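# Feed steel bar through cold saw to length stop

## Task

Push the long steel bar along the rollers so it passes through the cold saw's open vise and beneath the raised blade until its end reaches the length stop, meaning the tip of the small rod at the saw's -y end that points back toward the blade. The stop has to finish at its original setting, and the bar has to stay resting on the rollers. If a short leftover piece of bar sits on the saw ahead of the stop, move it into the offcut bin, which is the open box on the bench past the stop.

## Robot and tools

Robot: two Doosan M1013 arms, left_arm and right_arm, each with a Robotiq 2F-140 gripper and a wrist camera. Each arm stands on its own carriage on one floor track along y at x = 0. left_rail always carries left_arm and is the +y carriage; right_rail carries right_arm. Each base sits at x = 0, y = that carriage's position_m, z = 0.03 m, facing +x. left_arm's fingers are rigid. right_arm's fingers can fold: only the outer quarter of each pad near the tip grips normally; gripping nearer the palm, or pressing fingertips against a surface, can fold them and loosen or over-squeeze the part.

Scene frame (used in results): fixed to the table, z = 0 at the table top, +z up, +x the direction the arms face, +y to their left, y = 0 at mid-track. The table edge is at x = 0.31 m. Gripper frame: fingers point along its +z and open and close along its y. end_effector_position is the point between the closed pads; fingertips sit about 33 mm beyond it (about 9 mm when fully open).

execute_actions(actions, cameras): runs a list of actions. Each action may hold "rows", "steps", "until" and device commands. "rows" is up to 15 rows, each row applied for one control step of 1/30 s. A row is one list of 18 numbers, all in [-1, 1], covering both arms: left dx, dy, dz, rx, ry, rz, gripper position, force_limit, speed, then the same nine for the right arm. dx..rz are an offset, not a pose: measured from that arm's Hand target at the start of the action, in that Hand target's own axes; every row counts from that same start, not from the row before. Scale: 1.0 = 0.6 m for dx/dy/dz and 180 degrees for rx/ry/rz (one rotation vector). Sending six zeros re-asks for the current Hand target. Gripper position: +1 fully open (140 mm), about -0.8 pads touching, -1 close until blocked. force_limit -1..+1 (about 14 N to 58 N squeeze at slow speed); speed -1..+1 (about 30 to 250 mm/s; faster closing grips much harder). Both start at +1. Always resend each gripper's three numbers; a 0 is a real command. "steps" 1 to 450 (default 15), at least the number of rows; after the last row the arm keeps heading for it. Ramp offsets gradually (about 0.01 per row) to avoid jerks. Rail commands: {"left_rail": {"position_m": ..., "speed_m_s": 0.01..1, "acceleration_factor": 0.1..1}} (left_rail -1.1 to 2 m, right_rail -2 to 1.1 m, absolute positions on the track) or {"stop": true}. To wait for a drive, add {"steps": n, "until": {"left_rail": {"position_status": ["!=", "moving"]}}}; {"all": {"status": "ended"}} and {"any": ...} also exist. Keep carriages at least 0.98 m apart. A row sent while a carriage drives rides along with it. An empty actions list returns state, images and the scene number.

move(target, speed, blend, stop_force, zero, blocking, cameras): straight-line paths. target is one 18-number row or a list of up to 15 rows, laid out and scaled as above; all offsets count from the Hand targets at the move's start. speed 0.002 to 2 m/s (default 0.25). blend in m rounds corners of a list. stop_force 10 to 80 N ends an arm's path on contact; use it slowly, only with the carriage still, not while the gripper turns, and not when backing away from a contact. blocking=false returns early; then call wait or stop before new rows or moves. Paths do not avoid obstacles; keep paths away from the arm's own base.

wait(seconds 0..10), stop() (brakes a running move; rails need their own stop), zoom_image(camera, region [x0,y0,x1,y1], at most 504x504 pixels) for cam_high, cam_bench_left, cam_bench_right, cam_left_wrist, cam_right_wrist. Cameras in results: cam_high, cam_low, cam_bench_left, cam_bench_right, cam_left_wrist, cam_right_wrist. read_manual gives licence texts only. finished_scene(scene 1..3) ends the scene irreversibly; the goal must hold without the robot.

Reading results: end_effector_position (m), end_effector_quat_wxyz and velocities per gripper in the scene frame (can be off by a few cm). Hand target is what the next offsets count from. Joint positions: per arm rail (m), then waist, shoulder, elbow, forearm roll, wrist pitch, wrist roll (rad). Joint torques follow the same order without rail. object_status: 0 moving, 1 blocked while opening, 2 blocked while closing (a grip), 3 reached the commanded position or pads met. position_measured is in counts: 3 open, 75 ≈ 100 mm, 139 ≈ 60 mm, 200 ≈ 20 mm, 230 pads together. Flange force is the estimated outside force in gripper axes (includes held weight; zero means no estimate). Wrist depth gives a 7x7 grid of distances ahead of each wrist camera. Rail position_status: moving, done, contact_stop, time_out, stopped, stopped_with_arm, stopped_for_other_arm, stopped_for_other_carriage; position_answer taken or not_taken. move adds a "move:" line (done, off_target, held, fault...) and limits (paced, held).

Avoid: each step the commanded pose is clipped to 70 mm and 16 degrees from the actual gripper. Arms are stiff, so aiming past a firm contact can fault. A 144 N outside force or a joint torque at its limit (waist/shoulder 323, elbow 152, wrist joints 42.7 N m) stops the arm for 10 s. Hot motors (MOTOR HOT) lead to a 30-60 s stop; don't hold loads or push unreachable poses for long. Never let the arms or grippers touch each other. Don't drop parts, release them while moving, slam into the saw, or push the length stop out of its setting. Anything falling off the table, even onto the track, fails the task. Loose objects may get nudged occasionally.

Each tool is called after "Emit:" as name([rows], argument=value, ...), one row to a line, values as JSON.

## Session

Emit:
execute_actions(actions=[])

Emit:
zoom_image(camera="cam_bench_right", region=[60, 220, 360, 440])

Emit:
zoom_image(camera="cam_high", region=[0, 30, 260, 230])

Scene clock: 0.00 s.
left_arm: end_effector_position=(+0.6600, +0.9791, +0.4937) position_measured=3 object_status=3 end_effector_quat_wxyz=(+0.000, +1.000, +0.000, +0.000) | right_arm: end_effector_position=(+0.6600, -1.1087, +0.4937) position_measured=3 object_status=3 end_effector_quat_wxyz=(+0.000, +1.000, +0.000, +0.000)
Joint positions: left_arm=[0.98 -0.053 0.164 1.35 0 1.628 1.518] | right_arm=[-1.108 -0.053 0.164 1.35 0 1.628 1.518]
Joint velocities: within noise
Joint torques (N m): no reading
Flange force (N): no reading
Wrist depth (mm): cam_left_wrist=[553 - 340 - - 340 449 / - - 346 344 351 365 471 / - - 376 - - 389 470 / 394 137 - 418 407 145 399 / - 118 - - 662 713 109 / - - 732 745 753 804 - / - - 789 756 792 887 -] | cam_right_wrist=[548 546 346 550 548 490 343 / 576 578 364 578 579 492 366 / 609 610 596 612 610 491 420 / 418 150 643 647 641 412 387 / - 678 674 680 660 692 113 / 735 737 730 728 725 742 749 / 805 799 747 732 742 791 799]
Hand target: left_arm +0.6600, +0.9791, +0.4937; +0.000, +1.000, +0.000, +0.000 | right_arm +0.6600, -1.1087, +0.4937; +0.000, +1.000, +0.000, +0.000
Tool commands: left_gripper/position=+1.0 left_gripper/force_limit=+1.0 left_gripper/speed=+1.0 right_gripper/position=+1.0 right_gripper/force_limit=+1.0 right_gripper/speed=+1.0
left_rail: position_m=0.980 position_status=done
right_rail: position_m=-1.108 position_status=done

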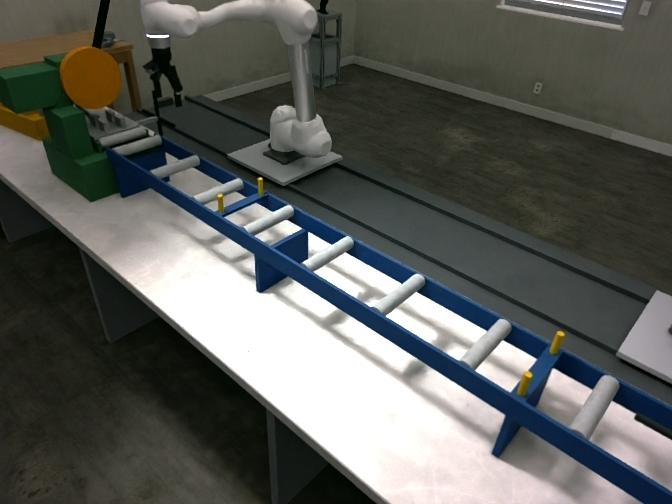

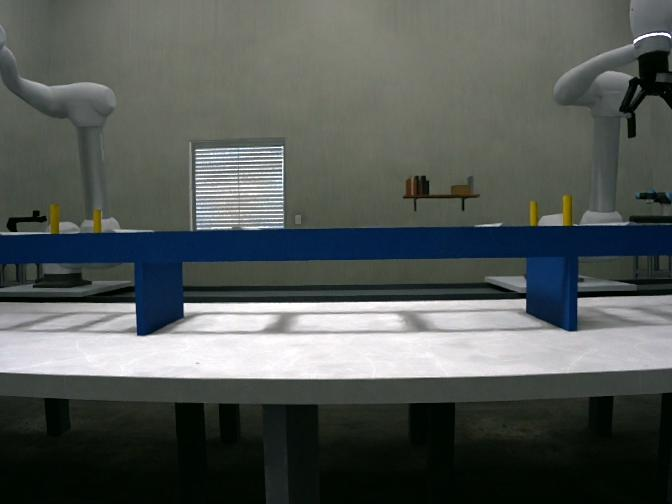

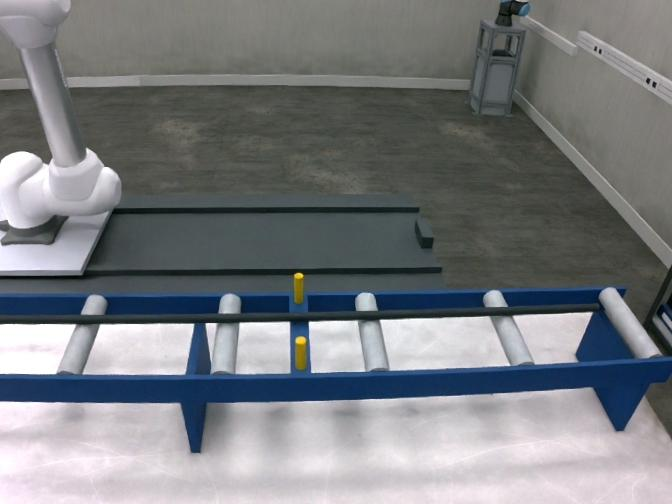

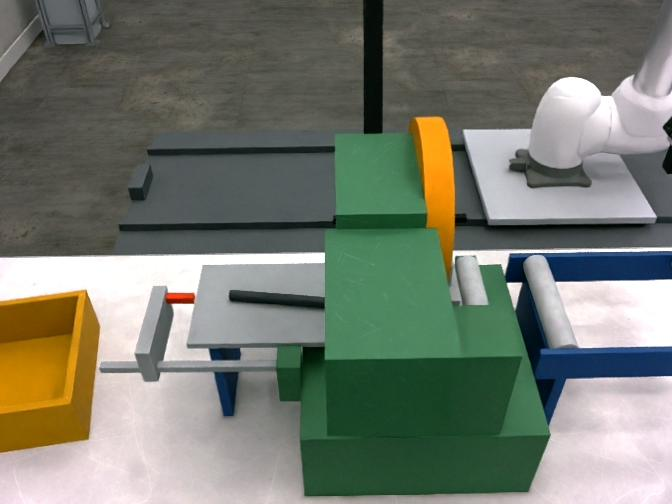

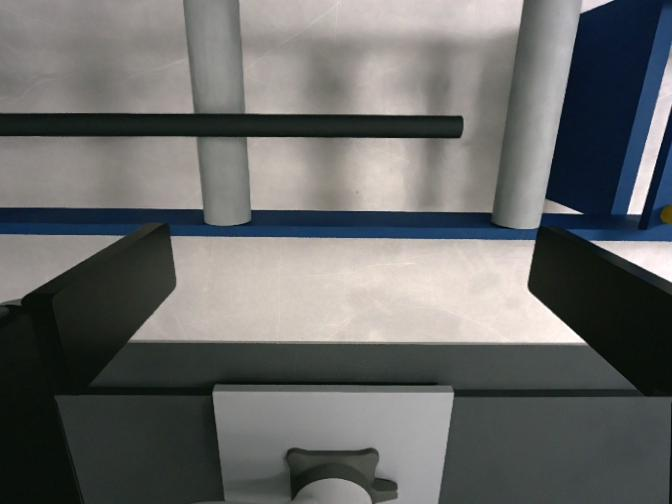

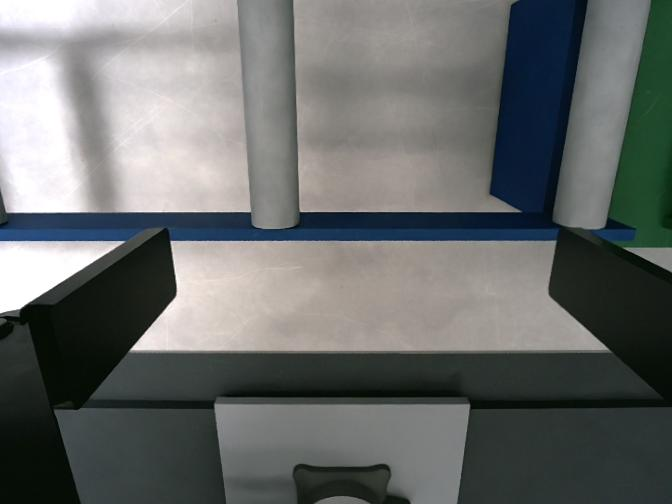

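Scaled by 1.680 from the camera's 672x504 image, which has a finer 960x720 frame.

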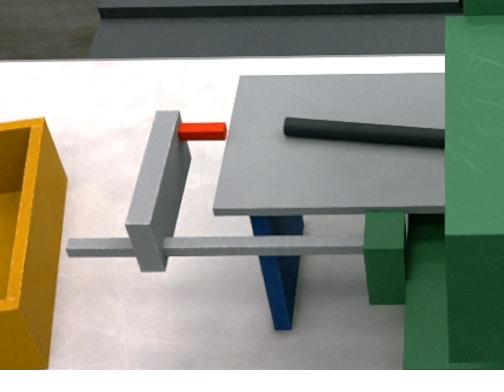

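Scaled by 1.938 from the camera's 672x504 image, which has a finer 960x720 frame.

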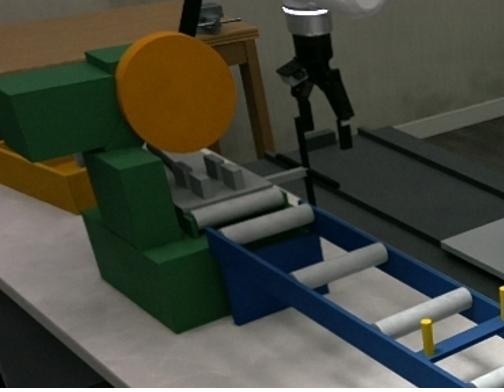

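Emit:
move(target=[0.098,0,0,0,0,-0.5,-0.2,0.5,0,-0.6,0,-0.177,0,0,0.5,0.4,0.2,0], cameras=[], speed=0.4)

Emit:
execute_actions([
  {"right_rail":{"position_m":-2.0},"left_rail":{"position_m":1.0},"steps":400,"until":{"all":{"status":"ended"}}},
], cameras=["cam_left_wrist"])

Emit:
move(target=[0,0,0,0,0,0,-0.2,0.5,0,-0.028,-0.66,0.165,0.0096,-0.138,0.042,0.4,0.2,0], cameras=["cam_right_wrist"], speed=0.15)

Scene clock: 2.57 s.
left_arm: end_effector_position=(+0.7188, +0.9792, +0.4937) position_measured=154 object_status=3 end_effector_quat_wxyz=(+0.000, +0.707, +0.707, +0.000) | right_arm: end_effector_position=(+0.3000, -1.1087, +0.5998) position_measured=78 object_status=3 end_effector_quat_wxyz=(+0.000, +0.707, -0.707, +0.000)
Joint positions: left_arm=[0.98 -0.049 0.262 1.228 0 1.651 -0.049] | right_arm=[-1.108 -0.117 -0.385 1.637 0 1.89 3.025]
Joint torques (N m): left_arm=[4 -68.68 -43.86 4.31 -0.05 0.15] | right_arm=[-2.47 -7.07 -38.77 4.22 -0.17 -0.49]
Flange force (N): left_arm=[-5.3 -5.0 3.6] | right_arm=[-9.7 -11.4 -5.3]
Wrist depth (mm): cam_left_wrist=[554 - 338 333 340 - - / 608 - 390 - 401 - 1162 / - - 391 636 611 - 1353 / 658 - 126 - 131 - 1465 / - 90 108 438 115 92 1550 / - - - 596 - - - / - - - 501 - - -] | cam_right_wrist=[634 632 638 643 614 615 609 / 672 666 670 678 647 587 433 / 698 694 709 718 680 488 420 / 752 512 742 757 725 147 485 / - 89 791 799 819 117 77 / - - 847 844 860 866 - / - - 897 912 904 - -]
Hand target: left_arm +0.7188, +0.9791, +0.4937; +0.000, +0.707, +0.707, +0.000 | right_arm +0.3000, -1.1087, +0.5999; +0.000, +0.707, -0.707, +0.000
Off the commanded pose: left_arm 0.000 m, 0 deg | right_arm 0.000 m, 0 deg.
left_rail: position_m=0.980 position_status=done
right_rail: position_m=-1.108 position_status=done
move: done
No camera images: "cameras" was empty.

Scene clock: 5.37 s.
left_arm: end_effector_position=(+0.7188, +0.9995, +0.4937) position_measured=154 object_status=3 end_effector_quat_wxyz=(+0.000, +0.707, +0.707, +0.000) | right_arm: end_effector_position=(+0.3000, -2.0005, +0.5999) position_measured=78 object_status=3 end_effector_quat_wxyz=(+0.000, +0.707, -0.707, +0.000)
Joint positions: left_arm=[1 -0.049 0.262 1.228 0 1.651 -0.049] | right_arm=[-2 -0.117 -0.385 1.637 0 1.89 3.025]
Joint torques (N m): left_arm=[3.47 -68.46 -43.82 4.26 -0.02 0.21] | right_arm=[-2.76 -6.95 -38.78 4.18 -0.17 -0.49]
Flange force (N): left_arm=[-5.3 -5.4 3.4] | right_arm=[-11.1 -10.4 -5.3]
Wrist depth (mm): cam_left_wrist=[- - 340 338 337 - 1222 / - - 364 - 374 - 1215 / - - 445 - 390 - 1435 / 616 - 127 - 131 - 1485 / - 90 107 448 115 92 1506 / - - - 614 - - - / - - - 481 - - -] | cam_right_wrist=[639 643 641 645 614 610 610 / 674 676 670 682 647 588 433 / 487 707 705 716 682 491 417 / 503 730 742 754 721 147 506 / - 88 601 777 814 117 77 / - - 811 853 847 860 - / - - 901 962 883 - -]
Hand target: left_arm +0.7188, +0.9995, +0.4937; +0.000, +0.707, +0.707, +0.000 | right_arm +0.3000, -2.0005, +0.5999; +0.000, +0.707, -0.707, +0.000
Tool commands: left_gripper/position=-0.2 left_gripper/force_limit=+0.5 left_gripper/speed=+0.0 right_gripper/position=+0.4 right_gripper/force_limit=+0.2 right_gripper/speed=+0.0
Off the commanded pose: left_arm 0.000 m, 0 deg | right_arm 0.000 m, 0 deg.
left_rail: position_m=1.000 position_status=done
right_rail: position_m=-2.000 position_status=done
Images, in order (width x height): cam_left_wrist 672x504.

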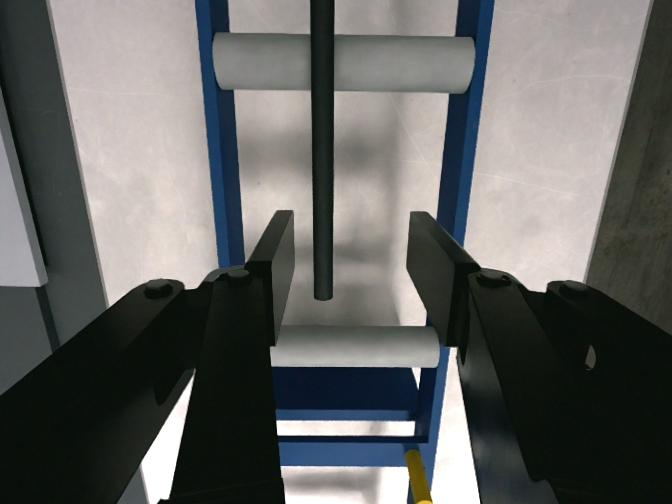

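Scene clock: 8.40 s.
left_arm: end_effector_position=(+0.7188, +0.9995, +0.4937) position_measured=154 object_status=3 end_effector_quat_wxyz=(+0.000, +0.707, +0.707, +0.000) | right_arm: end_effector_position=(+0.6960, -1.9838, +0.5009) position_measured=78 object_status=3 end_effector_quat_wxyz=(+0.163, -0.643, +0.735, +0.141)
Joint positions: left_arm=[1 -0.049 0.262 1.228 0 1.651 -0.049] | right_arm=[-2 -0.229 0.208 1.339 0.433 1.631 3.065]
Joint torques (N m): left_arm=[3.46 -68.4 -43.8 4.33 0.01 0.17] | right_arm=[-2.6 -69.64 -40.64 5.13 -0.11 -0.49]
Flange force (N): left_arm=[-4.8 -5.2 3.7] | right_arm=[-4.4 -14.0 -0.8]
Wrist depth (mm): cam_left_wrist=[- - 339 343 343 - 1048 / - - 362 356 362 - 1188 / 604 - 403 - 385 - 1328 / 623 - 127 - 131 - 1455 / - 90 108 420 115 92 1485 / - - - 614 - - - / - - - 502 - - -] | cam_right_wrist=[540 529 334 327 327 540 535 / 636 607 360 359 368 604 614 / 1493 676 432 410 437 692 698 / 1707 757 456 477 477 135 811 / - 88 527 572 555 117 77 / - - 378 364 732 1188 - / - - 333 323 330 - -]
Hand target: left_arm +0.7188, +0.9995, +0.4937; +0.000, +0.707, +0.707, +0.000 | right_arm +0.6960, -1.9837, +0.5009; +0.163, -0.643, +0.735, +0.141
Off the commanded pose: left_arm 0.000 m, 0 deg | right_arm 0.000 m, 0 deg.
left_rail: position_m=1.000 position_status=done
right_rail: position_m=-2.000 position_status=done
move: done
Images, in order (width x height): cam_right_wrist 672x504.

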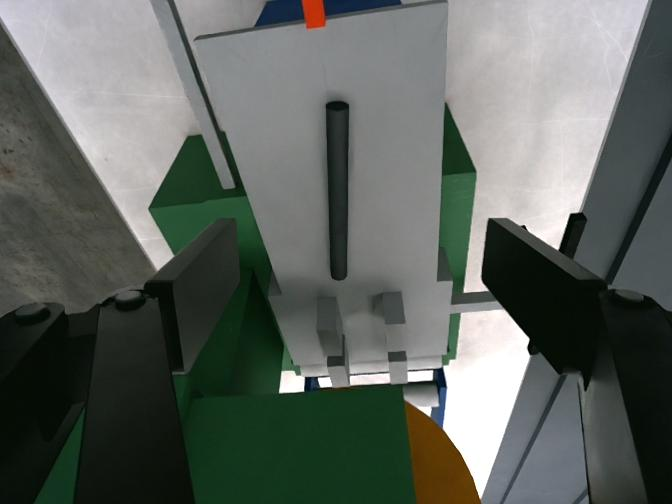

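Emit:
move(target=[0,0,0,0,0,0,-0.2,0.5,0,-0.0337,-0.021,0.194,0,0,0,-0.38,0,0], cameras=["cam_right_wrist"], speed=0.12)

Scene clock: 10.07 s.
left_arm: end_effector_position=(+0.7188, +0.9995, +0.4937) position_measured=154 object_status=3 end_effector_quat_wxyz=(+0.000, +0.707, +0.707, +0.000) | right_arm: end_effector_position=(+0.7176, -1.9187, +0.4037) position_measured=177 object_status=3 end_effector_quat_wxyz=(+0.163, -0.643, +0.735, +0.141)
Joint positions: left_arm=[1 -0.049 0.262 1.228 0 1.651 -0.049] | right_arm=[-2 -0.131 0.239 1.475 0.438 1.439 3.084]
Joint torques (N m): left_arm=[3.64 -68.93 -43.85 4.34 -0.04 0.17] | right_arm=[-3.04 -72.85 -40.73 5.11 -0.11 -0.46]
Flange force (N): left_arm=[-5.8 -4.1 3.6] | right_arm=[-5.1 -12.8 2.0]
Wrist depth (mm): cam_left_wrist=[555 - 342 343 338 547 1465 / 622 584 375 362 354 - 1312 / - - 457 - 387 - 1389 / 611 611 126 - 131 - 1465 / - 87 108 446 115 92 1538 / - - - 622 - - - / - - - 482 - - -] | cam_right_wrist=[456 259 233 232 233 433 452 / 509 497 261 255 262 499 507 / 1393 449 308 290 298 389 578 / 1599 443 344 332 165 636 636 / 1831 78 88 401 117 88 87 / - 70 - 474 - 65 67 / - - - 255 - - -]
Hand target: left_arm +0.7188, +0.9995, +0.4937; +0.000, +0.707, +0.707, +0.000 | right_arm +0.7176, -1.9187, +0.4038; +0.163, -0.643, +0.735, +0.141
Off the commanded pose: left_arm 0.000 m, 0 deg | right_arm 0.000 m, 0 deg.
left_rail: position_m=1.000 position_status=done
right_rail: position_m=-2.000 position_status=done
move: done
Images, in order (width x height): cam_right_wrist 672x504.

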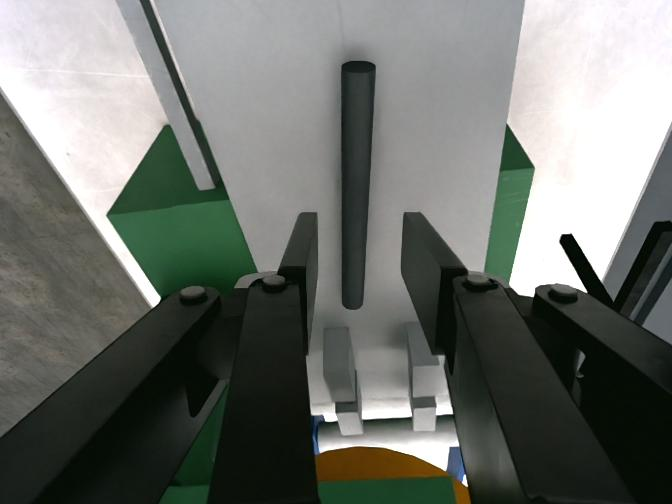

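Emit:
move(target=[0,0,0,0,0,0,-0.2,0.5,0,0,0.0067,0.215,0,0,0,-0.38,0,0], cameras=["cam_right_wrist"], speed=0.04, stop_force=15)

Emit:
execute_actions([
  {"rows":[[0,0,0,0,0,0,-0.2,0.5,0,0,0,0,0,0,0,-1,0.2,-1]],"steps":75},
], cameras=["cam_right_wrist"])

Scene clock: 14.03 s.
left_arm: end_effector_position=(+0.7188, +0.9995, +0.4936) position_measured=154 object_status=3 end_effector_quat_wxyz=(+0.000, +0.707, +0.707, +0.000) | right_arm: end_effector_position=(+0.7210, -1.8644, +0.2867) position_measured=177 object_status=3 end_effector_quat_wxyz=(+0.163, -0.643, +0.735, +0.141)
Joint positions: left_arm=[1 -0.049 0.262 1.228 0 1.651 -0.049] | right_arm=[-2 -0.053 0.286 1.629 0.462 1.225 3.063]
Joint torques (N m): left_arm=[3.78 -68.11 -43.67 4.28 -0.03 0.19] | right_arm=[-2.96 -75.91 -39.17 4.87 -0.08 -0.5]
Flange force (N): left_arm=[-5.3 -5.3 3.3] | right_arm=[-4.8 -12.3 4.7]
Wrist depth (mm): cam_left_wrist=[- - 341 338 338 - 1265 / - - 356 342 362 - 1251 / - - 418 - 399 - 1407 / 636 - 126 - 131 - 1455 / - 90 108 447 115 92 1527 / - - - 622 - - - / - - - 500 - - -] | cam_right_wrist=[126 126 126 115 126 126 125 / 142 142 142 134 142 142 145 / 331 163 163 154 162 162 423 / 281 204 184 165 165 189 504 / 315 78 88 199 137 88 385 / - 70 - 283 - 65 67 / - - - 290 - - -]
Hand target: left_arm +0.7188, +0.9995, +0.4937; +0.000, +0.707, +0.707, +0.000 | right_arm +0.7210, -1.8644, +0.2867; +0.163, -0.643, +0.735, +0.141
Off the commanded pose: left_arm 0.000 m, 0 deg | right_arm 0.000 m, 0 deg.
left_rail: position_m=1.000 position_status=done
right_rail: position_m=-2.000 position_status=done
move: done
Images, in order (width x height): cam_right_wrist 672x504.

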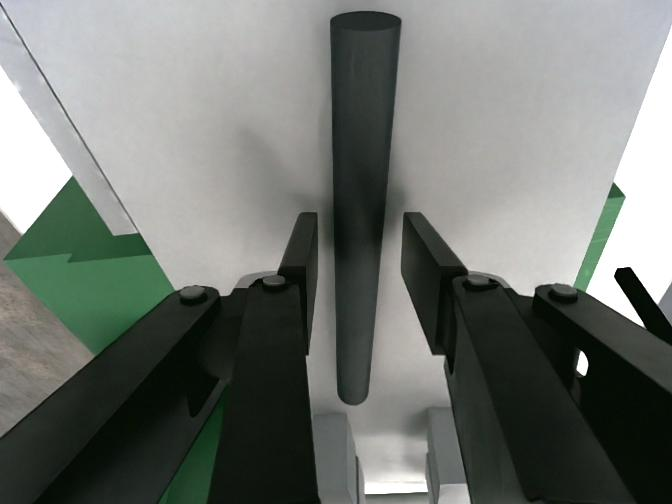

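Scene clock: 16.73 s.
left_arm: end_effector_position=(+0.7188, +0.9995, +0.4936) position_measured=154 object_status=3 end_effector_quat_wxyz=(+0.000, +0.707, +0.707, +0.000) | right_arm: end_effector_position=(+0.7210, -1.8644, +0.2868) position_measured=203 object_status=2 end_effector_quat_wxyz=(+0.163, -0.643, +0.735, +0.141)
Joint positions: left_arm=[1 -0.049 0.262 1.228 0 1.651 -0.049] | right_arm=[-2 -0.053 0.286 1.629 0.462 1.225 3.063]
Joint torques (N m): left_arm=[3.61 -68.62 -43.82 4.31 0.02 0.17] | right_arm=[1.05 -70.95 -35.47 5.64 0.16 -0.3]
Flange force (N): left_arm=[-5.3 -4.5 3.9] | right_arm=[-2.5 -12.3 -4.1]
Wrist depth (mm): cam_left_wrist=[- - 339 340 341 - - / - - 368 342 357 - 1407 / 623 616 392 - 387 - 1455 / - - 126 - 131 - 1475 / - 90 108 431 115 92 1550 / - - - 620 - - - / - - - 475 - - -] | cam_right_wrist=[126 126 127 116 126 126 126 / 142 142 142 132 142 141 145 / 331 163 163 154 162 162 422 / 282 204 184 157 177 189 503 / 1694 78 94 181 77 94 417 / - 65 73 69 - 65 64 / - - - - - - -]
Hand target: left_arm +0.7188, +0.9995, +0.4937; +0.000, +0.707, +0.707, +0.000 | right_arm +0.7210, -1.8644, +0.2867; +0.163, -0.643, +0.735, +0.141
Off the commanded pose: left_arm 0.000 m, 0 deg | right_arm 0.000 m, 0 deg.
left_rail: position_m=1.000 position_status=done
right_rail: position_m=-2.000 position_status=done
Images, in order (width x height): cam_right_wrist 672x504.

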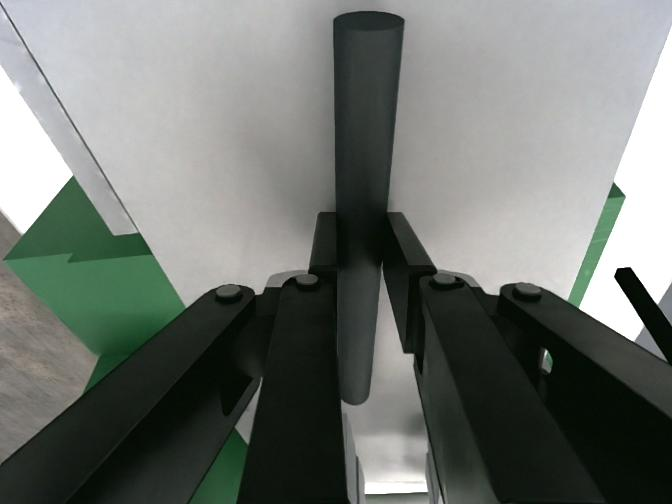

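Emit:
move(target=[0,0,0,0,0,0,-0.2,0.5,0,-0.091,0,-0.197,0,0,0,-1,0.2,-1], cameras=["cam_right_wrist"], speed=0.06)

Emit:
move(target=[0,0,0,0,0,0,-0.2,0.5,0,0.81,-0.065,-0.62,0.02,0.265,-0.01,-1,0.2,-1], cameras=["cam_right_wrist"], speed=0.2)

Scene clock: 19.37 s.
left_arm: end_effector_position=(+0.7188, +0.9995, +0.4936) position_measured=154 object_status=3 end_effector_quat_wxyz=(+0.000, +0.707, +0.707, +0.000) | right_arm: end_effector_position=(+0.7208, -1.8646, +0.4170) position_measured=203 object_status=2 end_effector_quat_wxyz=(+0.163, -0.643, +0.735, +0.141)
Joint positions: left_arm=[1 -0.049 0.262 1.228 0 1.651 -0.049] | right_arm=[-2 -0.054 0.237 1.452 0.437 1.428 3.164]
Joint torques (N m): left_arm=[3.55 -68.51 -43.73 4.34 -0.02 0.19] | right_arm=[-2.49 -76.31 -43.66 5.92 -0.25 -0.47]
Flange force (N): left_arm=[-4.9 -4.9 3.4] | right_arm=[-3.5 -12.3 6.1]
Wrist depth (mm): cam_left_wrist=[- 576 342 341 341 - 1181 / - - 358 348 365 - 1251 / 602 - 382 - 392 - 1328 / 635 - 126 672 131 - 1455 / - 90 108 442 - 92 1506 / - - - 622 - - - / - - - 501 - - -] | cam_right_wrist=[464 288 244 114 239 442 461 / 524 415 275 128 275 352 517 / 1419 384 314 149 314 403 579 / 1645 438 419 153 341 652 489 / 1892 78 94 182 77 94 432 / - 65 73 69 - 65 64 / - - - 213 - - -]
Hand target: left_arm +0.7188, +0.9995, +0.4937; +0.000, +0.707, +0.707, +0.000 | right_arm +0.7208, -1.8646, +0.4169; +0.163, -0.643, +0.735, +0.141
Off the commanded pose: left_arm 0.000 m, 0 deg | right_arm 0.000 m, 0 deg.
left_rail: position_m=1.000 position_status=done
right_rail: position_m=-2.000 position_status=done
move: done
Images, in order (width x height): cam_right_wrist 672x504.

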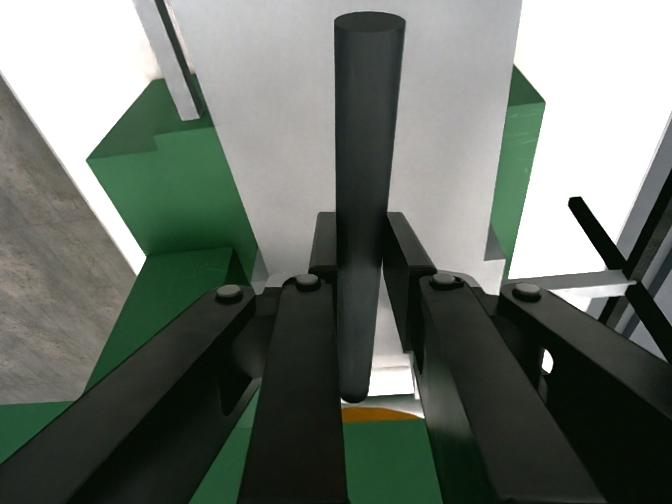

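Scene clock: 22.77 s.
left_arm: end_effector_position=(+0.7188, +0.9995, +0.4937) position_measured=154 object_status=3 end_effector_quat_wxyz=(+0.000, +0.707, +0.707, +0.000) | right_arm: end_effector_position=(+0.6793, -2.4618, +0.5500) position_measured=203 object_status=2 end_effector_quat_wxyz=(-0.127, -0.651, +0.732, -0.155)
Joint positions: left_arm=[1 -0.049 0.262 1.228 0 1.651 -0.049] | right_arm=[-2 -0.503 0.324 1.093 -0.344 1.51 2.74]
Joint torques (N m): left_arm=[3.81 -68.5 -43.76 4.28 -0.05 0.2] | right_arm=[-2.41 -86.09 -44.32 2.64 -1.14 -0.46]
Flange force (N): left_arm=[-5.5 -4.7 3.7] | right_arm=[0.8 -15.1 2.2]
Wrist depth (mm): cam_left_wrist=[- - 341 342 339 - 1281 / - - 361 365 364 - 1222 / 635 - 376 613 675 - 1398 / 646 - 126 - 131 - 1465 / - 90 108 447 115 92 1495 / - - - 618 - - - / - - - 508 - - -] | cam_right_wrist=[1484 1437 1282 114 1367 1376 1320 / 1474 1446 1428 126 686 670 1327 / 1437 705 686 144 676 666 1327 / 1437 692 617 154 662 660 1305 / 1410 78 94 182 77 93 747 / - 65 73 69 - 65 64 / - - - - - - -]
Hand target: left_arm +0.7188, +0.9995, +0.4937; +0.000, +0.707, +0.707, +0.000 | right_arm +0.6793, -2.4618, +0.5500; -0.127, -0.651, +0.732, -0.155
Off the commanded pose: left_arm 0.000 m, 0 deg | right_arm 0.000 m, 0 deg.
left_rail: position_m=1.000 position_status=done
right_rail: position_m=-2.000 position_status=done
move: done
Images, in order (width x height): cam_right_wrist 672x504.

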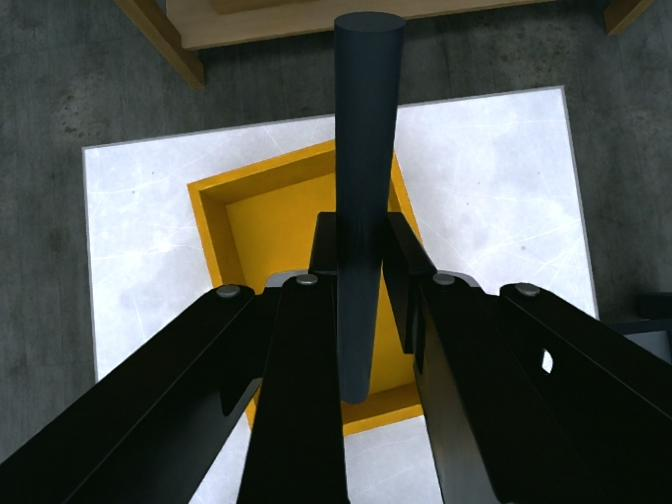

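Emit:
move(target=[0,0,0,0,0,0,-0.2,0.5,0,-0.198,-0.058,0.518,-0.019,-0.265,0.01,-1,0.2,-1], speed=0.15, cameras=["cam_bench_right","cam_right_wrist"])

Scene clock: 26.50 s.
left_arm: end_effector_position=(+0.7188, +0.9995, +0.4937) position_measured=154 object_status=3 end_effector_quat_wxyz=(+0.000, +0.707, +0.707, +0.000) | right_arm: end_effector_position=(+0.7334, -2.4791, +0.2203) position_measured=203 object_status=2 end_effector_quat_wxyz=(+0.164, -0.643, +0.735, +0.140)
Joint positions: left_arm=[1 -0.049 0.262 1.228 0 1.651 -0.049] | right_arm=[-2 -0.75 0.702 1.111 0.353 1.586 2.484]
Joint torques (N m): left_arm=[3.62 -68.27 -43.73 4.29 0 0.19] | right_arm=[-2.19 -118.24 -41.65 5.74 1.14 -0.47]
Flange force (N): left_arm=[-5.3 -5.3 3.1] | right_arm=[9.0 -14.7 4.3]
Wrist depth (mm): cam_left_wrist=[- - 345 343 355 - 1243 / - - 578 347 380 - 1265 / - - 395 - 395 - 1304 / 697 - 126 - 131 - 1435 / - 90 - 429 115 91 1527 / - - - 625 - - - / - - - 520 - - -] | cam_right_wrist=[230 280 293 114 113 271 189 / 217 282 314 126 334 289 223 / 374 266 346 144 342 314 247 / 437 408 343 154 147 372 417 / 524 78 93 182 77 94 496 / - 65 73 69 - 65 64 / - - - - - - -]
Hand target: left_arm +0.7188, +0.9995, +0.4937; +0.000, +0.707, +0.707, +0.000 | right_arm +0.7334, -2.4790, +0.2203; +0.164, -0.643, +0.735, +0.140
Off the commanded pose: left_arm 0.000 m, 0 deg | right_arm 0.000 m, 0 deg.
left_rail: position_m=1.000 position_status=done
right_rail: position_m=-2.000 position_status=done
move: done
Images, in order (width x height): cam_bench_right 672x504, cam_right_wrist 672x504.

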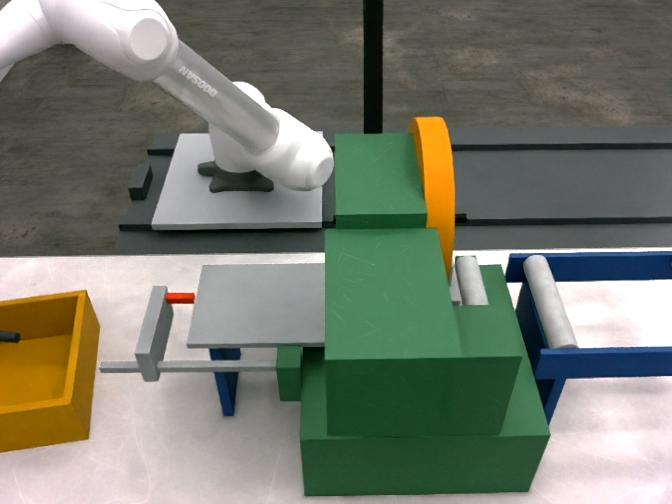

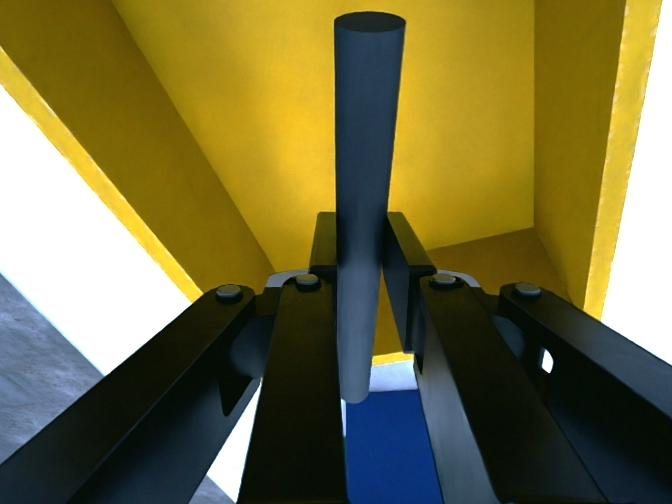

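Emit:
move(target=[0,0,0,0,0,0,-0.2,0.5,0,0.088,0,0.189,0,0,0,-1,0.2,-1], speed=0.1, cameras=["cam_bench_right","cam_right_wrist"])

Emit:
move(target=[0,0,0,0,0,0,-0.2,0.5,0,0.04,0,0.088,0,0,0,-1,0.2,-1], speed=0.02, stop_force=10, cameras=["cam_bench_right","cam_right_wrist"])

Scene clock: 28.23 s.
left_arm: end_effector_position=(+0.7188, +0.9995, +0.4937) position_measured=154 object_status=3 end_effector_quat_wxyz=(+0.000, +0.707, +0.707, +0.000) | right_arm: end_effector_position=(+0.7338, -2.4792, +0.0951) position_measured=203 object_status=2 end_effector_quat_wxyz=(+0.164, -0.643, +0.735, +0.140)
Joint positions: left_arm=[1 -0.049 0.262 1.228 0 1.651 -0.049] | right_arm=[-2 -0.75 0.774 1.219 0.357 1.418 2.422]
Joint torques (N m): left_arm=[3.32 -68.62 -43.84 4.32 -0.01 0.19] | right_arm=[-2.63 -121.76 -39.36 5.35 1.21 -0.44]
Flange force (N): left_arm=[-4.5 -4.9 3.5] | right_arm=[8.1 -13.1 6.1]
Wrist depth (mm): cam_left_wrist=[544 - 342 338 339 - 1125 / - - 359 346 375 - 1251 / - - 405 359 436 - 1345 / 654 - 127 - 131 - 1475 / - 90 108 434 115 92 1475 / - - - 623 - - - / - - - 489 - - -] | cam_right_wrist=[173 171 173 114 114 171 164 / - 194 195 126 194 194 174 / 206 - - 143 214 220 190 / 197 235 251 153 147 250 218 / 189 207 93 182 77 93 221 / - 65 73 69 - 65 64 / - - - - - - -]
Hand target: left_arm +0.7188, +0.9995, +0.4937; +0.000, +0.707, +0.707, +0.000 | right_arm +0.7338, -2.4793, +0.0952; +0.164, -0.643, +0.735, +0.140
Off the commanded pose: left_arm 0.000 m, 0 deg | right_arm 0.000 m, 0 deg.
left_rail: position_m=1.000 position_status=done
right_rail: position_m=-2.000 position_status=done
move: done
Images, in order (width x height): cam_bench_right 672x504, cam_right_wrist 672x504.

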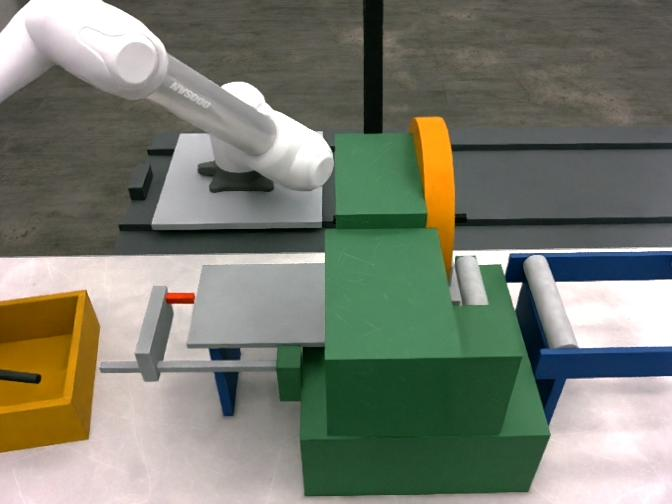

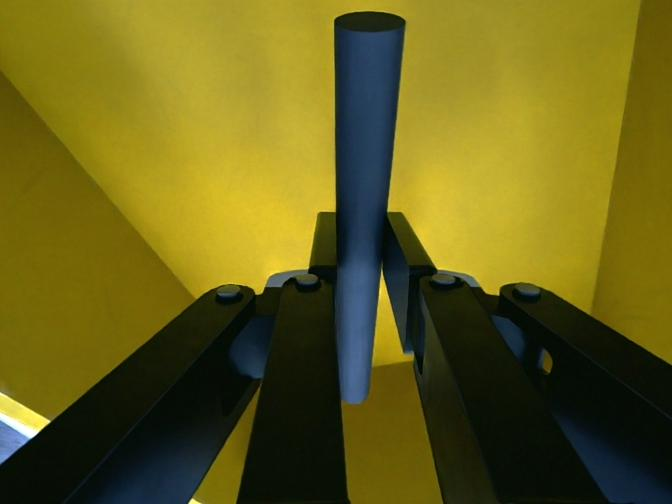

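Scene clock: 31.40 s.
left_arm: end_effector_position=(+0.7188, +0.9995, +0.4937) position_measured=154 object_status=3 end_effector_quat_wxyz=(+0.000, +0.707, +0.707, +0.000) | right_arm: end_effector_position=(+0.7342, -2.4789, +0.0437) position_measured=203 object_status=2 end_effector_quat_wxyz=(+0.164, -0.643, +0.735, +0.140)
Joint positions: left_arm=[1 -0.049 0.262 1.228 0 1.651 -0.049] | right_arm=[-2 -0.749 0.813 1.248 0.362 1.353 2.398]
Joint torques (N m): left_arm=[3.43 -68.57 -43.7 4.32 -0.05 0.26] | right_arm=[1.35 -97.51 -27.12 3.65 -2.49 -0.47]
Flange force (N): left_arm=[-5.0 -4.7 2.9] | right_arm=[-1.7 -8.5 -21.9]
Wrist depth (mm): cam_left_wrist=[554 - 339 341 341 - 1328 / 576 - 349 346 357 584 1288 / 633 - 388 - - - 1465 / 658 - 126 - 131 - 1465 / - 90 108 453 115 92 1538 / - - - 620 - - - / - - - 532 - - -] | cam_right_wrist=[- 129 126 121 127 126 126 / - - 139 129 139 142 141 / - 163 - 147 163 167 161 / 186 189 - 157 177 182 185 / 188 78 93 181 77 94 209 / - 65 73 69 - 65 64 / - - - - - - -]
Hand target: left_arm +0.7188, +0.9995, +0.4937; +0.000, +0.707, +0.707, +0.000 | right_arm +0.7342, -2.4789, +0.0436; +0.164, -0.643, +0.735, +0.140 (not the last commanded pose)
Off the commanded pose: left_arm 0.000 m, 0 deg | right_arm 0.007 m, 0 deg.
left_rail: position_m=1.000 position_status=done
right_rail: position_m=-2.000 position_status=done
move: contact (right_arm)
Images, in order (width x height): cam_bench_right 672x504, cam_right_wrist 672x504.

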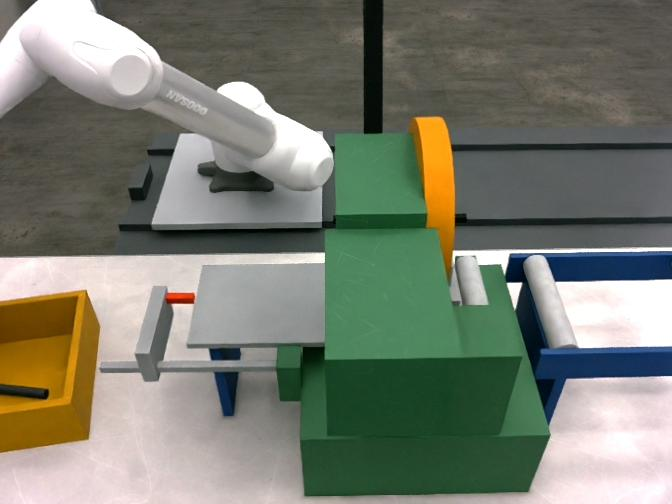

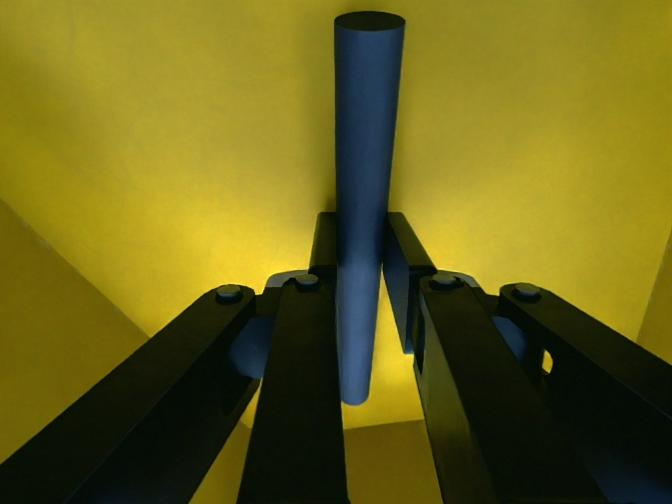

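Also send left arm's first step concurrently later; release now.

Emit:
move(target=[0,0,0,0,0,0,-0.2,0.5,0,-0.0015,0,-0.003,0,0,0,-1,0.2,-1], speed=0.02, cameras=[])

Emit:
execute_actions([
  {"rows":[[0,0,0,0,0,0,-0.2,0.5,0,0,0,0,0,0,0,-0.2,0.2,-1]],"steps":55},
], cameras=[])

Emit:
move(target=[0,-0.033,0.211,0,0,-0.007,-0.2,0.5,0,-0.28,0,-0.6,0,0,0,-0.2,0.2,-1], speed=0.2, cameras=["cam_left_wrist","cam_right_wrist","cam_high","cam_low"])

Scene clock: 32.23 s.
left_arm: end_effector_position=(+0.7188, +0.9995, +0.4937) position_measured=154 object_status=3 end_effector_quat_wxyz=(+0.000, +0.707, +0.707, +0.000) | right_arm: end_effector_position=(+0.7342, -2.4788, +0.0456) position_measured=203 object_status=2 end_effector_quat_wxyz=(+0.164, -0.643, +0.735, +0.140)
Joint positions: left_arm=[1 -0.049 0.262 1.228 0 1.651 -0.049] | right_arm=[-2 -0.749 0.811 1.247 0.362 1.356 2.399]
Joint torques (N m): left_arm=[3.21 -68.26 -43.76 4.29 -0.08 0.21] | right_arm=[-2.71 -123.16 -38.14 5.18 1.23 -0.46]
Flange force (N): left_arm=[-5.0 -5.3 3.3] | right_arm=[8.1 -13.0 6.7]
Wrist depth (mm): cam_left_wrist=[543 - 351 341 339 - 1201 / - - 352 359 370 - 1208 / 625 627 397 629 401 - 1345 / 664 - 127 - 131 - 1455 / - 90 - 429 115 92 1517 / - - - 618 - - - / - - - 525 - - -] | cam_right_wrist=[- 131 131 114 122 130 130 / 144 - 144 125 143 143 144 / 165 165 165 149 160 163 163 / - 194 185 154 120 - 189 / 188 78 93 182 77 94 211 / - 65 73 69 - 65 64 / - - - - - - -]
Hand target: left_arm +0.7188, +0.9995, +0.4937; +0.000, +0.707, +0.707, +0.000 | right_arm +0.7342, -2.4788, +0.0457; +0.164, -0.643, +0.735, +0.140
Off the commanded pose: left_arm 0.000 m, 0 deg | right_arm 0.000 m, 0 deg.
left_rail: position_m=1.000 position_status=done
right_rail: position_m=-2.000 position_status=done
move: done
No camera images: "cameras" was empty.

Scene clock: 34.27 s.
left_arm: end_effector_position=(+0.7188, +0.9995, +0.4937) position_measured=154 object_status=3 end_effector_quat_wxyz=(+0.000, +0.707, +0.707, +0.000) | right_arm: end_effector_position=(+0.7342, -2.4788, +0.0457) position_measured=154 object_status=3 end_effector_quat_wxyz=(+0.164, -0.643, +0.735, +0.140)
Joint positions: left_arm=[1 -0.049 0.262 1.228 0 1.651 -0.049] | right_arm=[-2 -0.749 0.811 1.247 0.362 1.356 2.399]
Joint torques (N m): left_arm=[3.62 -68.78 -43.83 4.32 -0.03 0.19] | right_arm=[-2.64 -119.02 -36.13 4.5 0.61 -0.47]
Flange force (N): left_arm=[-5.2 -4.5 3.6] | right_arm=[5.9 -12.9 1.7]
Wrist depth (mm): cam_left_wrist=[- - 341 341 347 - 1243 / - - 346 341 392 638 1328 / 629 - - - - - 1398 / 668 - - - 131 - 1445 / - 90 108 436 115 92 1517 / - - - 622 - - - / - - - 497 - - -] | cam_right_wrist=[- 128 - 122 125 130 130 / - 149 147 131 144 143 146 / 171 165 160 151 164 163 163 / 185 - 150 164 149 177 - / - 89 88 215 213 88 87 / - 71 - - - 65 68 / - - - 303 292 - -]
Hand target: left_arm +0.7188, +0.9995, +0.4937; +0.000, +0.707, +0.707, +0.000 | right_arm +0.7342, -2.4788, +0.0457; +0.164, -0.643, +0.735, +0.140
Off the commanded pose: left_arm 0.000 m, 0 deg | right_arm 0.000 m, 0 deg.
left_rail: position_m=1.000 position_status=done
right_rail: position_m=-2.000 position_status=done
No camera images: "cameras" was empty.

Scene clock: 36.60 s.
left_arm: end_effector_position=(+0.6990, +0.9995, +0.3671) position_measured=154 object_status=3 end_effector_quat_wxyz=(+0.000, +0.699, +0.715, +0.000) | right_arm: end_effector_position=(+0.7326, -2.4778, +0.4428) position_measured=154 object_status=3 end_effector_quat_wxyz=(+0.164, -0.643, +0.735, +0.140)
Joint positions: left_arm=[1 -0.05 0.237 1.487 0 1.417 -0.072] | right_arm=[-2 -0.75 0.676 0.754 0.381 1.944 2.624]
Joint torques (N m): left_arm=[3.52 -65.57 -43.47 4.25 -0.03 0.21] | right_arm=[-2.52 -112.01 -39.6 5.01 0.41 -0.49]
Flange force (N): left_arm=[-5.3 -5.0 2.3] | right_arm=[6.4 -19.5 -8.0]
Wrist depth (mm): cam_left_wrist=[408 229 221 219 222 224 230 / - 443 247 223 241 237 492 / - - 286 238 494 291 - / - - 265 239 131 288 - / - 90 - 261 - 92 85 / - - - 329 - - - / - - - 448 - - -] | cam_right_wrist=[490 490 442 - - 474 483 / 563 551 496 572 - 530 543 / 1437 624 614 550 629 620 620 / 1645 762 133 723 150 703 744 / - 89 88 744 131 88 87 / - 71 - 552 546 65 68 / - - - 799 - - -]
Hand target: left_arm +0.6990, +0.9995, +0.3671; +0.000, +0.699, +0.715, +0.000 | right_arm +0.7326, -2.4777, +0.4429; +0.164, -0.643, +0.735, +0.140
Off the commanded pose: left_arm 0.000 m, 0 deg | right_arm 0.000 m, 0 deg.
left_rail: position_m=1.000 position_status=done
right_rail: position_m=-2.000 position_status=done
move: done
Images, in order (width x height): cam_high 672x504, cam_low 672x504, cam_left_wrist 672x504, cam_right_wrist 672x504.

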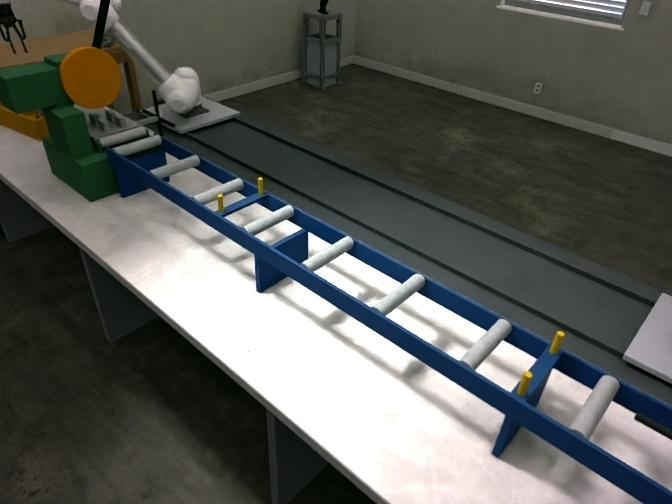

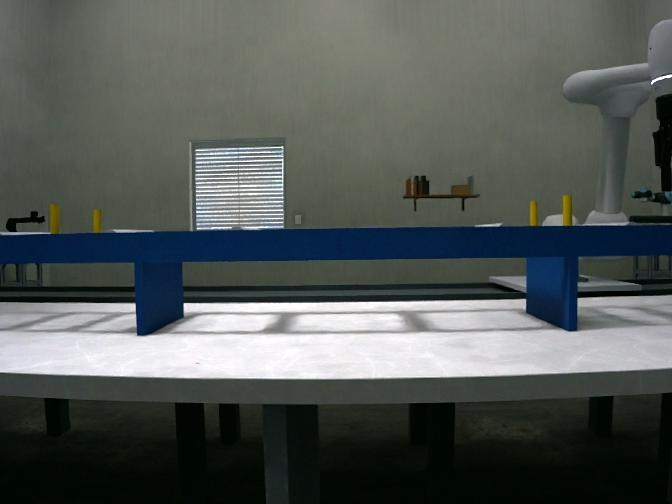

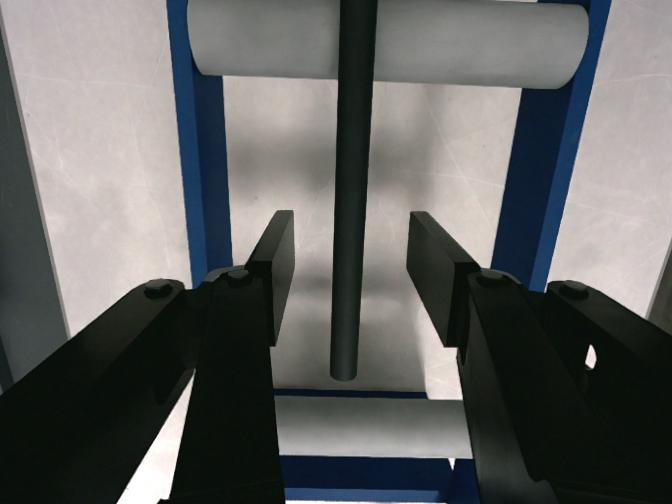

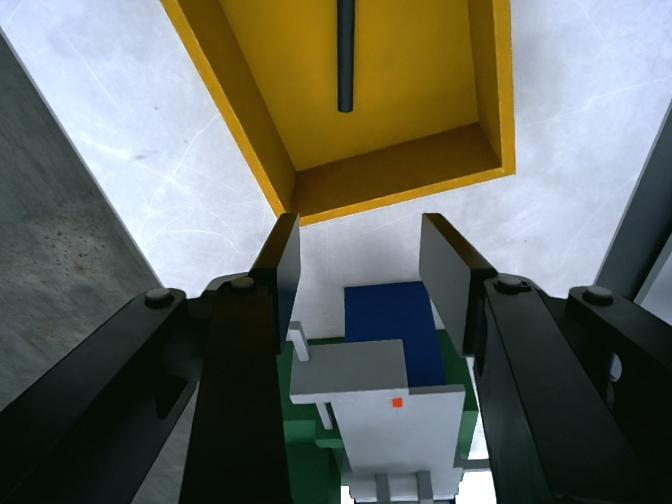

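Emit:
move(target=[0,0,0.06,0,0,0.014,-0.2,0.5,0,0.1,0.308,0,0,0,0,-0.2,0.2,-1], speed=0.2, cameras=["cam_left_wrist","cam_right_wrist"])

Scene clock: 38.07 s.
left_arm: end_effector_position=(+0.6990, +0.9995, +0.3310) position_measured=154 object_status=3 end_effector_quat_wxyz=(+0.000, +0.715, +0.699, +0.000) | right_arm: end_effector_position=(+0.5423, -2.5069, +0.4169) position_measured=154 object_status=3 end_effector_quat_wxyz=(+0.164, -0.643, +0.735, +0.140)
Joint positions: left_arm=[1 -0.05 0.248 1.539 0 1.355 -0.028] | right_arm=[-2 -0.932 0.452 1.157 0.313 1.837 2.379]
Joint torques (N m): left_arm=[3.83 -66.17 -42.84 4.23 -0.02 0.2] | right_arm=[-2.07 -92.86 -40.1 5.03 0.59 -0.47]
Flange force (N): left_arm=[-6.4 -4.0 2.4] | right_arm=[6.3 -12.7 -4.8]
Wrist depth (mm): cam_left_wrist=[- 196 190 186 191 191 196 / - 212 - 182 - 252 214 / - 224 - 198 - 256 456 / - 475 144 210 131 255 - / - 90 - 221 - 92 - / - - - 543 - - - / - - - 292 - - -] | cam_right_wrist=[467 466 363 452 463 472 1097 / 451 510 500 514 524 534 551 / 601 542 570 562 597 610 573 / 694 601 119 674 150 686 649 / - 89 88 796 131 88 87 / - 71 - 714 1032 65 68 / - - - 775 - - -]
Hand target: left_arm +0.6990, +0.9995, +0.3311; +0.000, +0.715, +0.699, +0.000 | right_arm +0.5423, -2.5069, +0.4169; +0.164, -0.643, +0.735, +0.140
Off the commanded pose: left_arm 0.000 m, 0 deg | right_arm 0.000 m, 0 deg.
left_rail: position_m=1.000 position_status=done
right_rail: position_m=-2.000 position_status=done
move: done
Images, in order (width x height): cam_left_wrist 672x504, cam_right_wrist 672x504.

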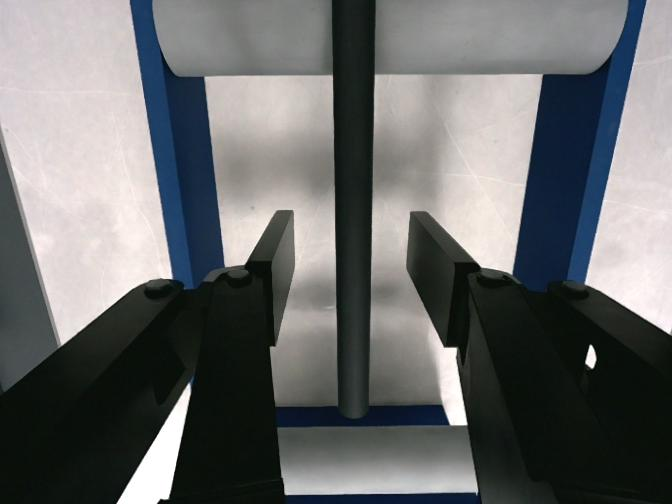

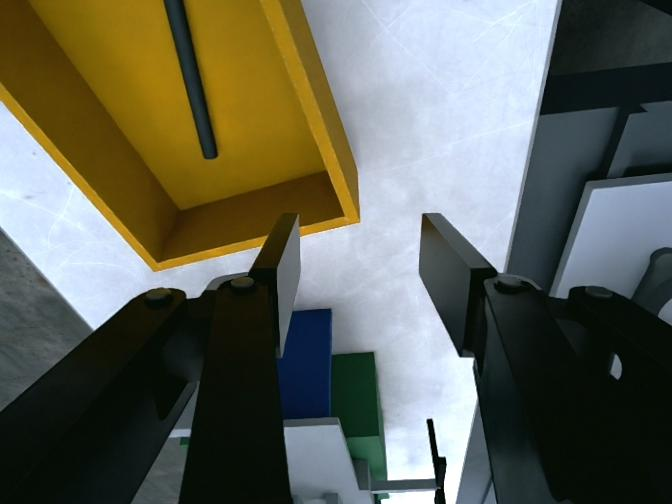

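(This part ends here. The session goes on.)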